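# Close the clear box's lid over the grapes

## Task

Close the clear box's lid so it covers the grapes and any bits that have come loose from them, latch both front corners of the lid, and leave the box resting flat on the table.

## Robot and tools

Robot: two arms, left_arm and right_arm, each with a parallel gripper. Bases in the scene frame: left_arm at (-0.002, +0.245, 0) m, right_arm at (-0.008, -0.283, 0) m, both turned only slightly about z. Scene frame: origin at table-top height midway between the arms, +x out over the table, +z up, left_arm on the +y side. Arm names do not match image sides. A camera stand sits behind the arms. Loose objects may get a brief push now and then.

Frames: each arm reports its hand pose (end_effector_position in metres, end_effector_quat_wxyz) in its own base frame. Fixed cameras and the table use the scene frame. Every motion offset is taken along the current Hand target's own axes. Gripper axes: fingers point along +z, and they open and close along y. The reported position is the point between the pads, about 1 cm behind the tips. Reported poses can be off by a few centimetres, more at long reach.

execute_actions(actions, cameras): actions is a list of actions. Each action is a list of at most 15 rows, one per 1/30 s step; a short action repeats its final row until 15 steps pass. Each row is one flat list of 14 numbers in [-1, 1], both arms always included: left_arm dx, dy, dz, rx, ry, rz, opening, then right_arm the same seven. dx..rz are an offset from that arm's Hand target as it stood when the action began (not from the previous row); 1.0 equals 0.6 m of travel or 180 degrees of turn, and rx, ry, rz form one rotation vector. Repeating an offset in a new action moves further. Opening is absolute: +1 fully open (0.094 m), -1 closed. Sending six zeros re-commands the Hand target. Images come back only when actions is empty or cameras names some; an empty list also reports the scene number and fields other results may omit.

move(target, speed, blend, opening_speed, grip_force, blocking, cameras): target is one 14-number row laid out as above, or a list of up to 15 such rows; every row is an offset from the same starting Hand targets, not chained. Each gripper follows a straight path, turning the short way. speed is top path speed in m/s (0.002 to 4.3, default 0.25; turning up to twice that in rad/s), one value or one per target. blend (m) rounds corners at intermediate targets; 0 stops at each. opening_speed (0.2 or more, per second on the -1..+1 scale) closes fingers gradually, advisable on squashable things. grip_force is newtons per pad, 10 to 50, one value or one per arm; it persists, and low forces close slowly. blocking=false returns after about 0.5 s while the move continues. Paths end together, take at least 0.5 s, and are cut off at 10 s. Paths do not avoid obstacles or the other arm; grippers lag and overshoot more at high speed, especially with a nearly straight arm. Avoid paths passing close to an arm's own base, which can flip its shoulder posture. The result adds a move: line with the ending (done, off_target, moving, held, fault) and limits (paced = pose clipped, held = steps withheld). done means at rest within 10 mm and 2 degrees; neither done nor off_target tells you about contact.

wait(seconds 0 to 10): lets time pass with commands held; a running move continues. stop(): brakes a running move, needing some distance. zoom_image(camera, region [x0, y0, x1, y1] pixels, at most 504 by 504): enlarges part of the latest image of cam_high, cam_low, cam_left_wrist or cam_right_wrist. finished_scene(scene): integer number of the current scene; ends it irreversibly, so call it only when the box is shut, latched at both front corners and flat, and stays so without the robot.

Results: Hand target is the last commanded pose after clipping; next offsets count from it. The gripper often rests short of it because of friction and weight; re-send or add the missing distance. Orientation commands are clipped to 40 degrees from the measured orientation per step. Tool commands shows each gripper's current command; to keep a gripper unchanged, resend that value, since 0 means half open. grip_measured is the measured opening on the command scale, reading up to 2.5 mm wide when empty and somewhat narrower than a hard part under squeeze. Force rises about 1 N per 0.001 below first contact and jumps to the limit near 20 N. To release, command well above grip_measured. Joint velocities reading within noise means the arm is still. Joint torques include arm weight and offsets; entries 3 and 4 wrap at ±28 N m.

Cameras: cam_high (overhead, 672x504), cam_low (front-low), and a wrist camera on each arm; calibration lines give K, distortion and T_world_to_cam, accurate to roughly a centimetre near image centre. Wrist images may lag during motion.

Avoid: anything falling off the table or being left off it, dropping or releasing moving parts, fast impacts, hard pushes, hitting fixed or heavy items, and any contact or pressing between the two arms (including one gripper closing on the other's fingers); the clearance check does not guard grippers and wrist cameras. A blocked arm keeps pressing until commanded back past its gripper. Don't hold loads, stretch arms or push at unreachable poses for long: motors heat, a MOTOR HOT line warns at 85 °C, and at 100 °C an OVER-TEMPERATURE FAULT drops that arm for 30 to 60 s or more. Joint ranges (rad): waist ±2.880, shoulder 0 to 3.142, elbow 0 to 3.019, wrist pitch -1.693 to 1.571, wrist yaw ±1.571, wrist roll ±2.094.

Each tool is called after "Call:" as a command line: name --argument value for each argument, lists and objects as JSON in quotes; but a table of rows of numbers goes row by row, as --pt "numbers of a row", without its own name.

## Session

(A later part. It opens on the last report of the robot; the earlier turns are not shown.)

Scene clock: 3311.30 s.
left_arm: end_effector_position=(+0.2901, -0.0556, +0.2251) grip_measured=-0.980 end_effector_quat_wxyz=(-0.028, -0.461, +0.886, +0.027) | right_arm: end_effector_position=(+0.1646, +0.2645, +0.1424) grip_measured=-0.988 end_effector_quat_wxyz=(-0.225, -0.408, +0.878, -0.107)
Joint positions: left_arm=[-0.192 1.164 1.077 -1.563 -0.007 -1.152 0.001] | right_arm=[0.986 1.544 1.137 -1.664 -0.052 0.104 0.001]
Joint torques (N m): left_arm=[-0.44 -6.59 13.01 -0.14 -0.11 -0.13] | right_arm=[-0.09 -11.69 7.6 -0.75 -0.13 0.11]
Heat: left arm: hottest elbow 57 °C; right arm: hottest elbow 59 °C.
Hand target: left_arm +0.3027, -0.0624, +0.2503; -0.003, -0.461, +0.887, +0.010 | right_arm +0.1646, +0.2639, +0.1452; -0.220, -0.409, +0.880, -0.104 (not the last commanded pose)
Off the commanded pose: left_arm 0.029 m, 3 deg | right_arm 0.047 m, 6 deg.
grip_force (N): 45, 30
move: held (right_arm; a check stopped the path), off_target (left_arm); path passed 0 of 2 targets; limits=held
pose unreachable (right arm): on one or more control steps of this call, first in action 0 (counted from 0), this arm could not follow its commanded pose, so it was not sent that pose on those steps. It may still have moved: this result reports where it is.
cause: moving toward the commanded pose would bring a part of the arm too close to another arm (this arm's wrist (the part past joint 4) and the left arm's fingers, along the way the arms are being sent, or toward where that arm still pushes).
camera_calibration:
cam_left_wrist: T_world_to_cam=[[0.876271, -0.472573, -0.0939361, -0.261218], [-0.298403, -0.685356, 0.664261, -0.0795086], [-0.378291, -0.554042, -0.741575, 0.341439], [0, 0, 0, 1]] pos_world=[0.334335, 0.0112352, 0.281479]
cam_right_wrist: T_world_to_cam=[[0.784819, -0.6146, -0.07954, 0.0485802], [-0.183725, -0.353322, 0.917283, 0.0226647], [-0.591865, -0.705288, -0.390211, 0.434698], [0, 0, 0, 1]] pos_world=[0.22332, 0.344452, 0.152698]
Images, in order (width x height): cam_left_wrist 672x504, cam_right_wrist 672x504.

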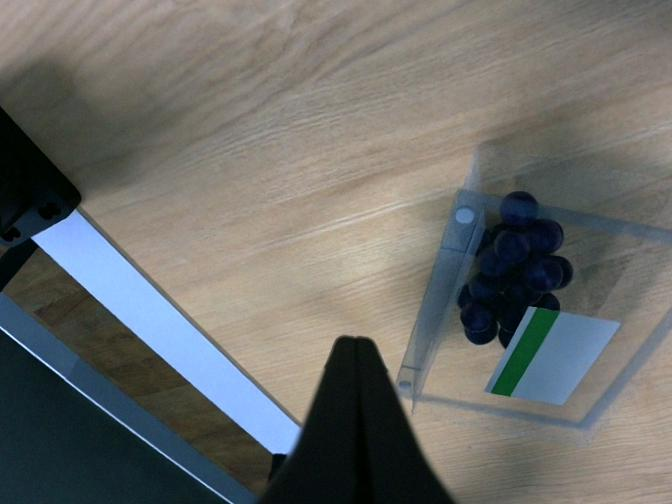

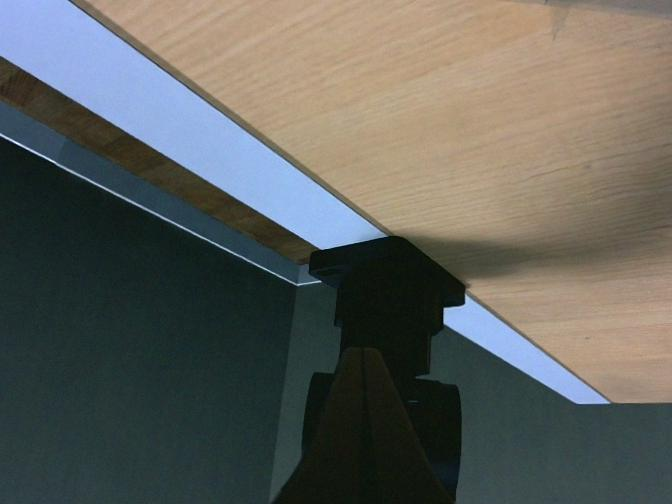

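Call:
move --target '[-0.1848,0.2301,-0.033,0,0,0,-1,0,0,0,0,0,0,-1]' --speed 0.2 --cameras '[]'

Scene clock: 3321.87 s.
left_arm: end_effector_position=(+0.2460, +0.1001, +0.2517) grip_measured=-0.980 end_effector_quat_wxyz=(-0.028, -0.460, +0.887, +0.014) | right_arm: end_effector_position=(+0.1646, +0.2645, +0.1424) grip_measured=-0.988 end_effector_quat_wxyz=(-0.225, -0.408, +0.878, -0.107)
Joint positions: left_arm=[0.374 1.066 1.077 -1.64 -0.022 -0.584 0.001] | right_arm=[0.986 1.544 1.137 -1.664 -0.052 0.104 0.001]
Joint torques (N m): left_arm=[1.85 -5.01 12.59 -0.06 0.08 0.18] | right_arm=[0.09 -10.58 7.53 -0.75 -0.12 0.11]
Heat: left arm: hottest elbow 60 °C; right arm: hottest elbow 55 °C.
Hand target: left_arm +0.2538, +0.1073, +0.2731; -0.004, -0.461, +0.887, +0.010 | right_arm +0.1646, +0.2639, +0.1452; -0.220, -0.409, +0.880, -0.104
Off the commanded pose: left_arm 0.024 m, 3 deg | right_arm 0.003 m, 1 deg.
grip_force (N): 45, 30
move: off_target (left_arm)
No camera images: "cameras" was empty.

Call:
move --target '[0,0,0,0,0,0,-1,-0.0932,0.0300,0.0352,0,0.038,0,-1]' --speed 0.12 --cameras '["cam_right_wrist"]'

Scene clock: 3331.17 s.
left_arm: end_effector_position=(+0.2460, +0.1001, +0.2517) grip_measured=-0.980 end_effector_quat_wxyz=(-0.028, -0.460, +0.887, +0.014) | right_arm: end_effector_position=(+0.1719, +0.2888, +0.0952) grip_measured=-0.988 end_effector_quat_wxyz=(-0.284, -0.398, +0.862, -0.133)
Joint positions: left_arm=[0.374 1.066 1.077 -1.64 -0.022 -0.583 0.001] | right_arm=[0.996 1.748 1.206 -1.664 -0.075 0.107 0.001]
Joint torques (N m): left_arm=[1.85 -5.07 12.6 -0.06 0.08 0.17] | right_arm=[1.32 -11.16 10.77 -1.09 -0.26 0.22]
Heat: left arm: hottest elbow 61 °C; right arm: hottest elbow 53 °C.
Hand target: left_arm +0.2538, +0.1073, +0.2731; -0.004, -0.461, +0.887, +0.010 | right_arm +0.1764, +0.3055, +0.1001; -0.272, -0.402, +0.865, -0.129
Off the commanded pose: left_arm 0.024 m, 3 deg | right_arm 0.018 m, 2 deg.
grip_force (N): 45, 30
move: off_target (left_arm, right_arm)
camera_calibration:
cam_right_wrist: T_world_to_cam=[[0.774416, -0.627003, -0.0845449, 0.0598903], [-0.101719, -0.255283, 0.961501, 0.0294029], [-0.624446, -0.736002, -0.261473, 0.439883], [0, 0, 0, 1]] pos_world=[0.231294, 0.368812, 0.0918102]
Images, in order (width x height): cam_right_wrist 672x504.

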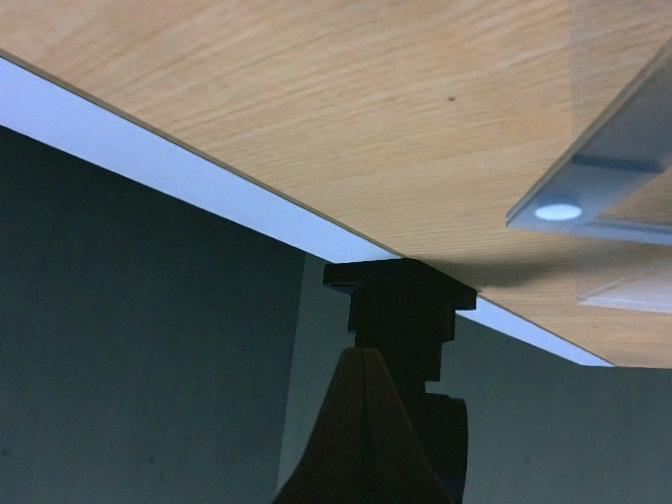

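Good view of the −y corner. Zoom.

Call:
zoom_image --camera "cam_right_wrist" --region '[490, 130, 672, 270]'

Call:
zoom_image --camera "cam_right_wrist" --region '[495, 170, 605, 250]'

Scaled by 2.769.

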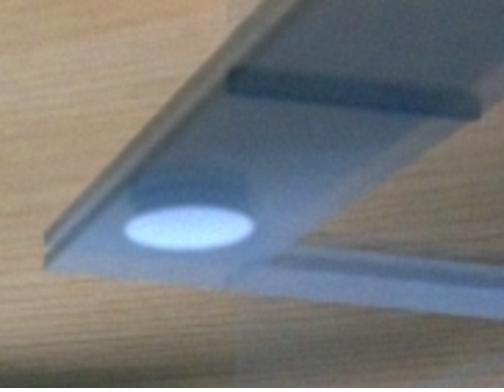

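Scaled by 4.582.

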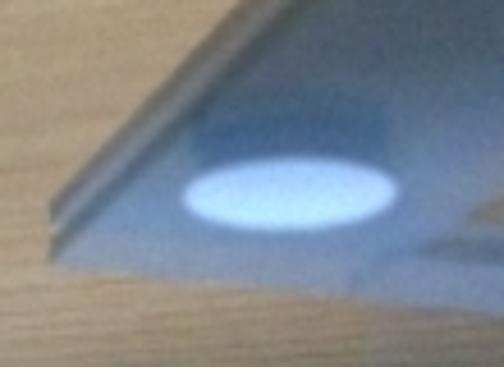

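Call:
move --target '[0,0,0,0,0,0,-1,0.1996,-0.0702,-0.0637,0,-0.1944,0,-1]' --speed 0.2 --cameras '[]'

Call:
move --pt "0.3003 -0.2318 0.2217 0 0.1944 0 -1 0 0 0 0 0 0 -1" --pt "0.3003 -0.2318 0.3067 0 0.1944 0 -1 0 0 0 0 0 0 -1" --speed 0.2 --cameras '["cam_left_wrist"]'

Call:
zoom_image --camera "cam_left_wrist" --region '[470, 200, 672, 350]'

Scene clock: 3364.63 s.
left_arm: end_effector_position=(+0.2460, +0.1001, +0.2517) grip_measured=-0.980 end_effector_quat_wxyz=(-0.028, -0.460, +0.887, +0.014) | right_arm: end_effector_position=(+0.1548, +0.2219, +0.1997) grip_measured=-0.988 end_effector_quat_wxyz=(-0.007, -0.424, +0.906, -0.005)
Joint positions: left_arm=[0.374 1.066 1.077 -1.64 -0.022 -0.583 0.001] | right_arm=[0.965 1.059 0.938 -1.466 0.003 0.09 0.001]
Joint torques (N m): left_arm=[1.79 -5.07 12.6 -0.08 0.07 0.16] | right_arm=[-1.14 -5.19 8.7 0.43 -0.07 -0.06]
Heat: left arm: hottest elbow 65 °C; right arm: hottest elbow 49 °C.
Hand target: left_arm +0.2538, +0.1073, +0.2731; -0.004, -0.461, +0.887, +0.010 | right_arm +0.1592, +0.2204, +0.2004; +0.000, -0.422, +0.907, -0.002
Off the commanded pose: left_arm 0.024 m, 3 deg | right_arm 0.005 m, 1 deg.
grip_force (N): 45, 30
move: off_target (left_arm)
No camera images: "cameras" was empty.

Scene clock: 3367.70 s.
left_arm: end_effector_position=(+0.2599, -0.1135, +0.0878) grip_measured=-0.980 end_effector_quat_wxyz=(-0.269, -0.443, +0.845, -0.131) | right_arm: end_effector_position=(+0.1549, +0.2218, +0.1997) grip_measured=-0.988 end_effector_quat_wxyz=(-0.007, -0.424, +0.906, -0.005)
Joint positions: left_arm=[-0.103 1.413 0.816 -1.313 0.515 -0.977 0.001] | right_arm=[0.965 1.059 0.938 -1.466 0.003 0.089 0.001]
Joint torques (N m): left_arm=[-0.32 -6.48 6.64 0.25 0.34 -0.12] | right_arm=[-1.03 -5.25 8.8 0.43 -0.08 -0.01]
Heat: left arm: hottest elbow 64 °C; right arm: hottest elbow 49 °C.
Hand target: left_arm +0.2612, -0.1175, +0.0859; -0.270, -0.443, +0.845, -0.129 | right_arm +0.1593, +0.2203, +0.2004; +0.000, -0.422, +0.907, -0.002
Off the commanded pose: left_arm 0.005 m, 0 deg | right_arm 0.005 m, 1 deg.
grip_force (N): 45, 30
move: done
camera_calibration:
cam_left_wrist: T_world_to_cam=[[0.861477, -0.498341, -0.0975331, -0.273706], [-0.043291, -0.263448, 0.963702, -0.0816973], [-0.505947, -0.825985, -0.248528, 0.155319], [0, 0, 0, 1]] pos_world=[0.310839, -0.0296308, 0.0906377]
Images, in order (width x height): cam_left_wrist 672x504.

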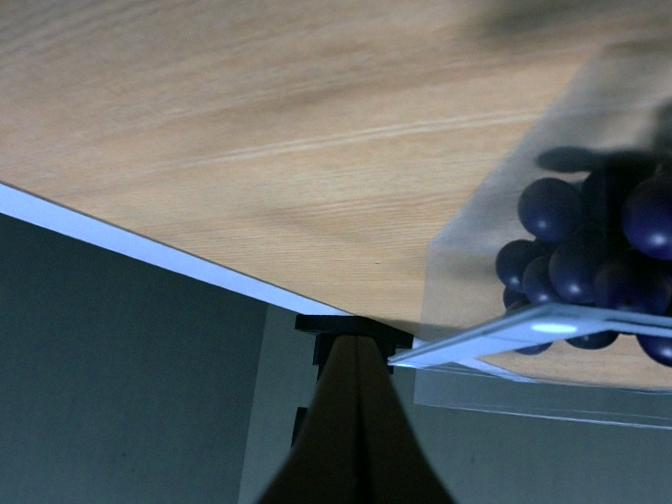

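Scaled by 2.495.

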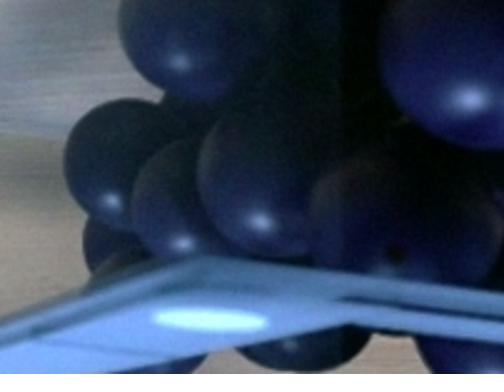

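Call:
zoom_image --camera "cam_left_wrist" --region '[490, 285, 630, 365]'

Call:
zoom_image --camera "cam_left_wrist" --region '[385, 320, 475, 390]'

Call:
zoom_image --camera "cam_left_wrist" --region '[520, 285, 600, 345]'

Scaled by 3.600.

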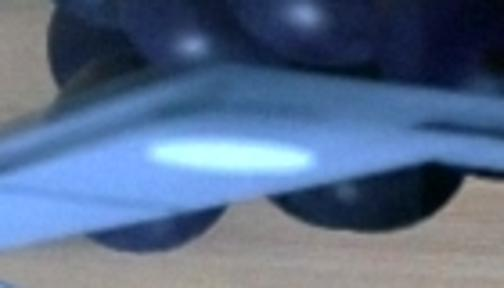

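Scaled by 5.600.

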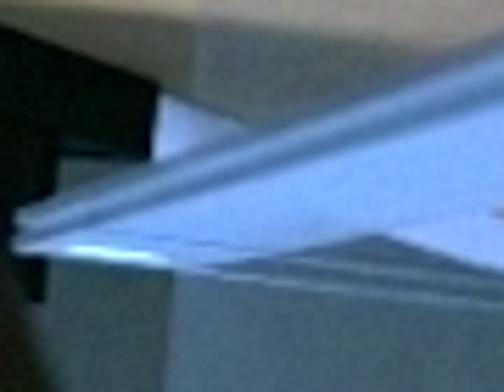

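Scaled by 6.300.

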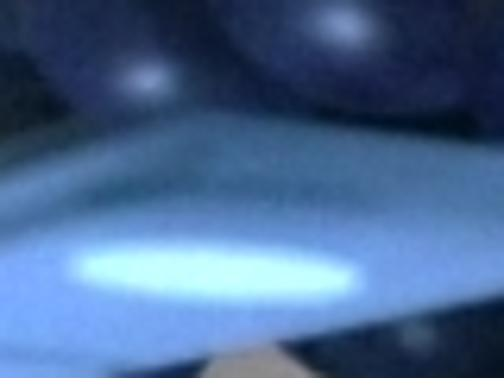

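Call:
zoom_image --camera "cam_left_wrist" --region '[580, 290, 672, 360]'

Call:
zoom_image --camera "cam_left_wrist" --region '[420, 290, 540, 380]'

Scaled by 5.478.

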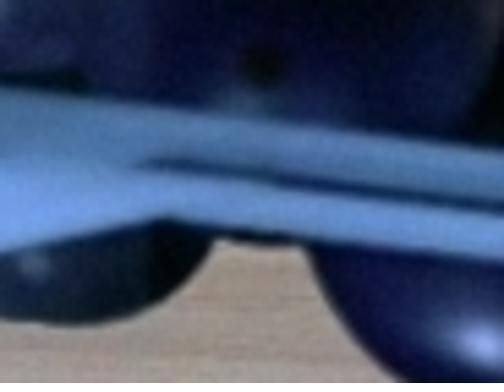

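Scaled by 4.200.

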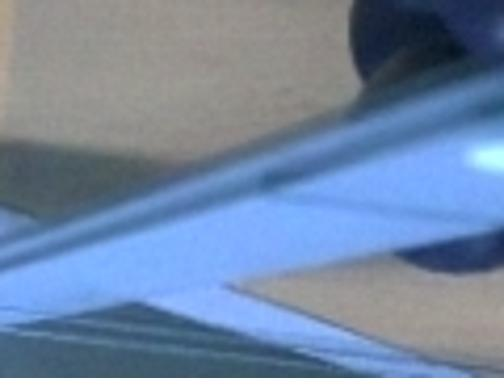

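Call:
move --target '[0.1465,0.039,-0.2656,0,-0.1944,0,-1,0,0,0,0,0,0,-1]' --speed 0.2 --cameras '["all"]'

Call:
zoom_image --camera "cam_low" --region '[205, 245, 325, 325]'

Call:
zoom_image --camera "cam_high" --region '[280, 80, 450, 210]'

Call:
zoom_image --camera "cam_left_wrist" --region '[380, 150, 660, 450]'

Scene clock: 3405.50 s.
left_arm: end_effector_position=(+0.2457, -0.0831, +0.2423) grip_measured=-0.980 end_effector_quat_wxyz=(-0.026, -0.461, +0.886, +0.030) | right_arm: end_effector_position=(+0.1549, +0.2218, +0.1997) grip_measured=-0.988 end_effector_quat_wxyz=(-0.007, -0.424, +0.906, -0.005)
Joint positions: left_arm=[-0.327 1.063 1.05 -1.637 -0.004 -1.287 0.001] | right_arm=[0.965 1.059 0.938 -1.466 0.003 0.089 0.001]
Joint torques (N m): left_arm=[-0.56 -5.19 13.15 -0.16 -0.11 -0.13] | right_arm=[-1.08 -5.01 8.79 0.47 -0.07 0.01]
Heat: left arm: hottest elbow 57 °C; right arm: hottest elbow 47 °C.
Hand target: left_arm +0.2560, -0.0907, +0.2674; -0.003, -0.461, +0.887, +0.010 | right_arm +0.1593, +0.2203, +0.2004; +0.000, -0.422, +0.907, -0.002
Off the commanded pose: left_arm 0.028 m, 3 deg | right_arm 0.005 m, 1 deg.
grip_force (N): 45, 30
move: off_target (left_arm)
camera_calibration:
cam_left_wrist: T_world_to_cam=[[0.876165, -0.472391, -0.0958246, -0.233129], [-0.300146, -0.690247, 0.658385, -0.121615], [-0.377158, -0.548092, -0.746557, 0.323676], [0, 0, 0, 1]] pos_world=[0.289834, -0.0166687, 0.299372]
cam_right_wrist: T_world_to_cam=[[0.810239, -0.58369, -0.053082, 0.0184893], [-0.426603, -0.649428, 0.629486, 0.114055], [-0.401898, -0.48739, -0.775196, 0.420322], [0, 0, 0, 1]] pos_world=[0.202602, 0.289723, 0.255017]

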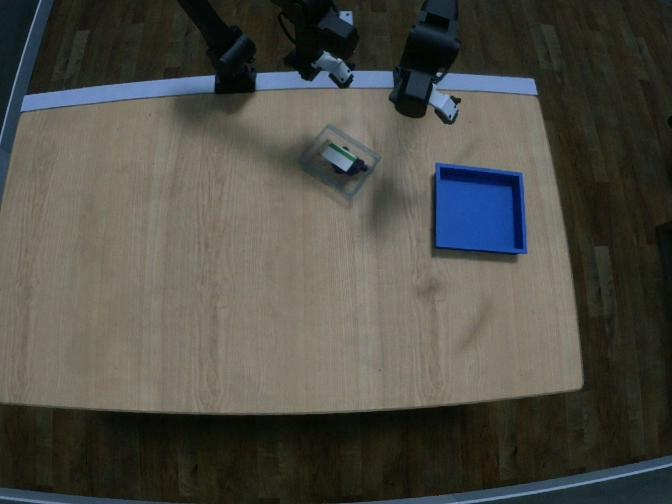

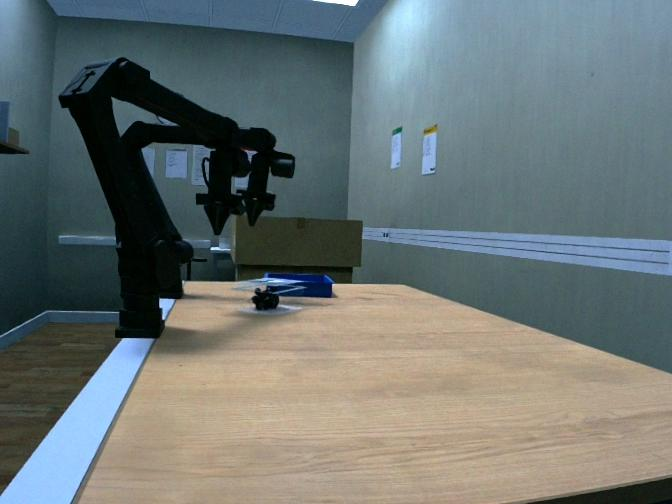

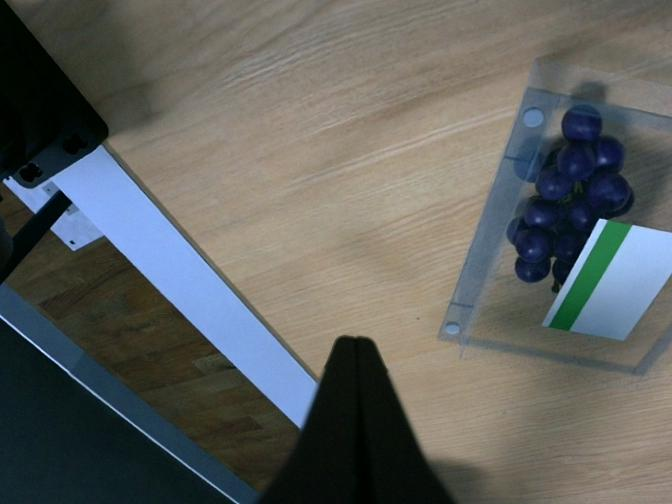

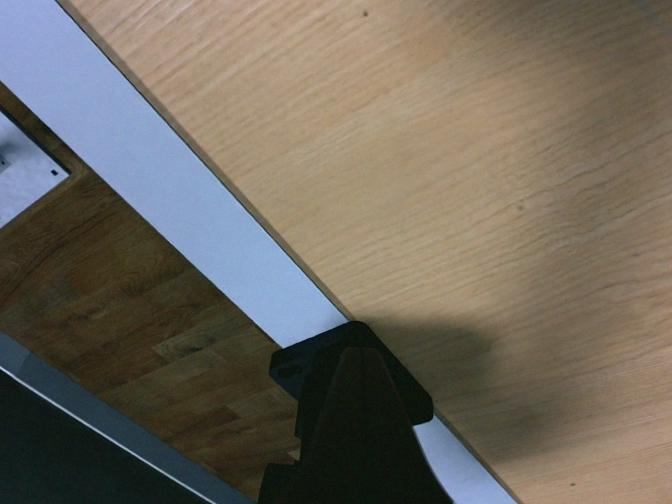

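Scaled by 4.200.

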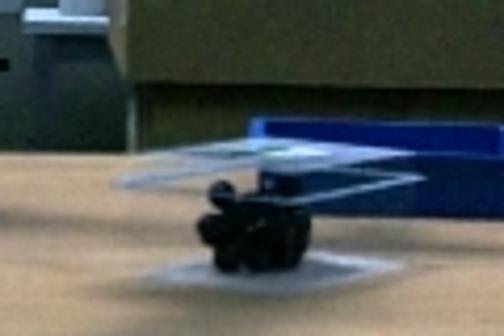

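Scaled by 2.965.

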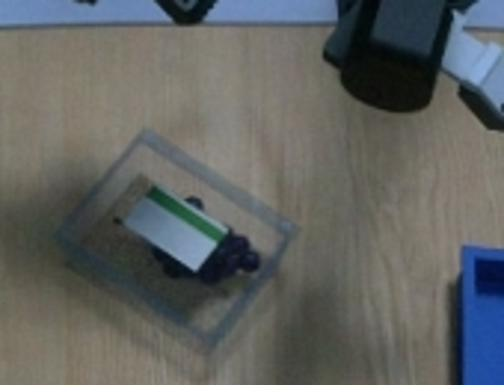

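Scaled by 1.680.

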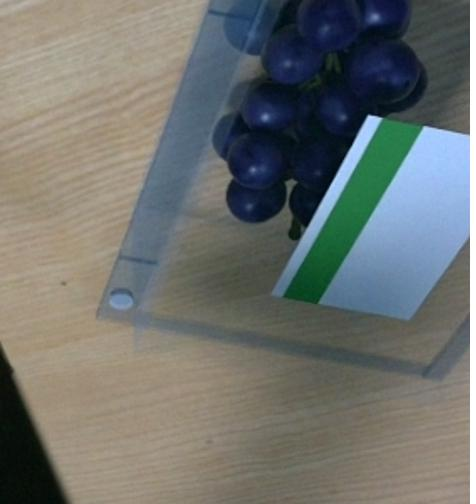

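Call:
finished_scene --scene 1

The scene is finished: the task was done.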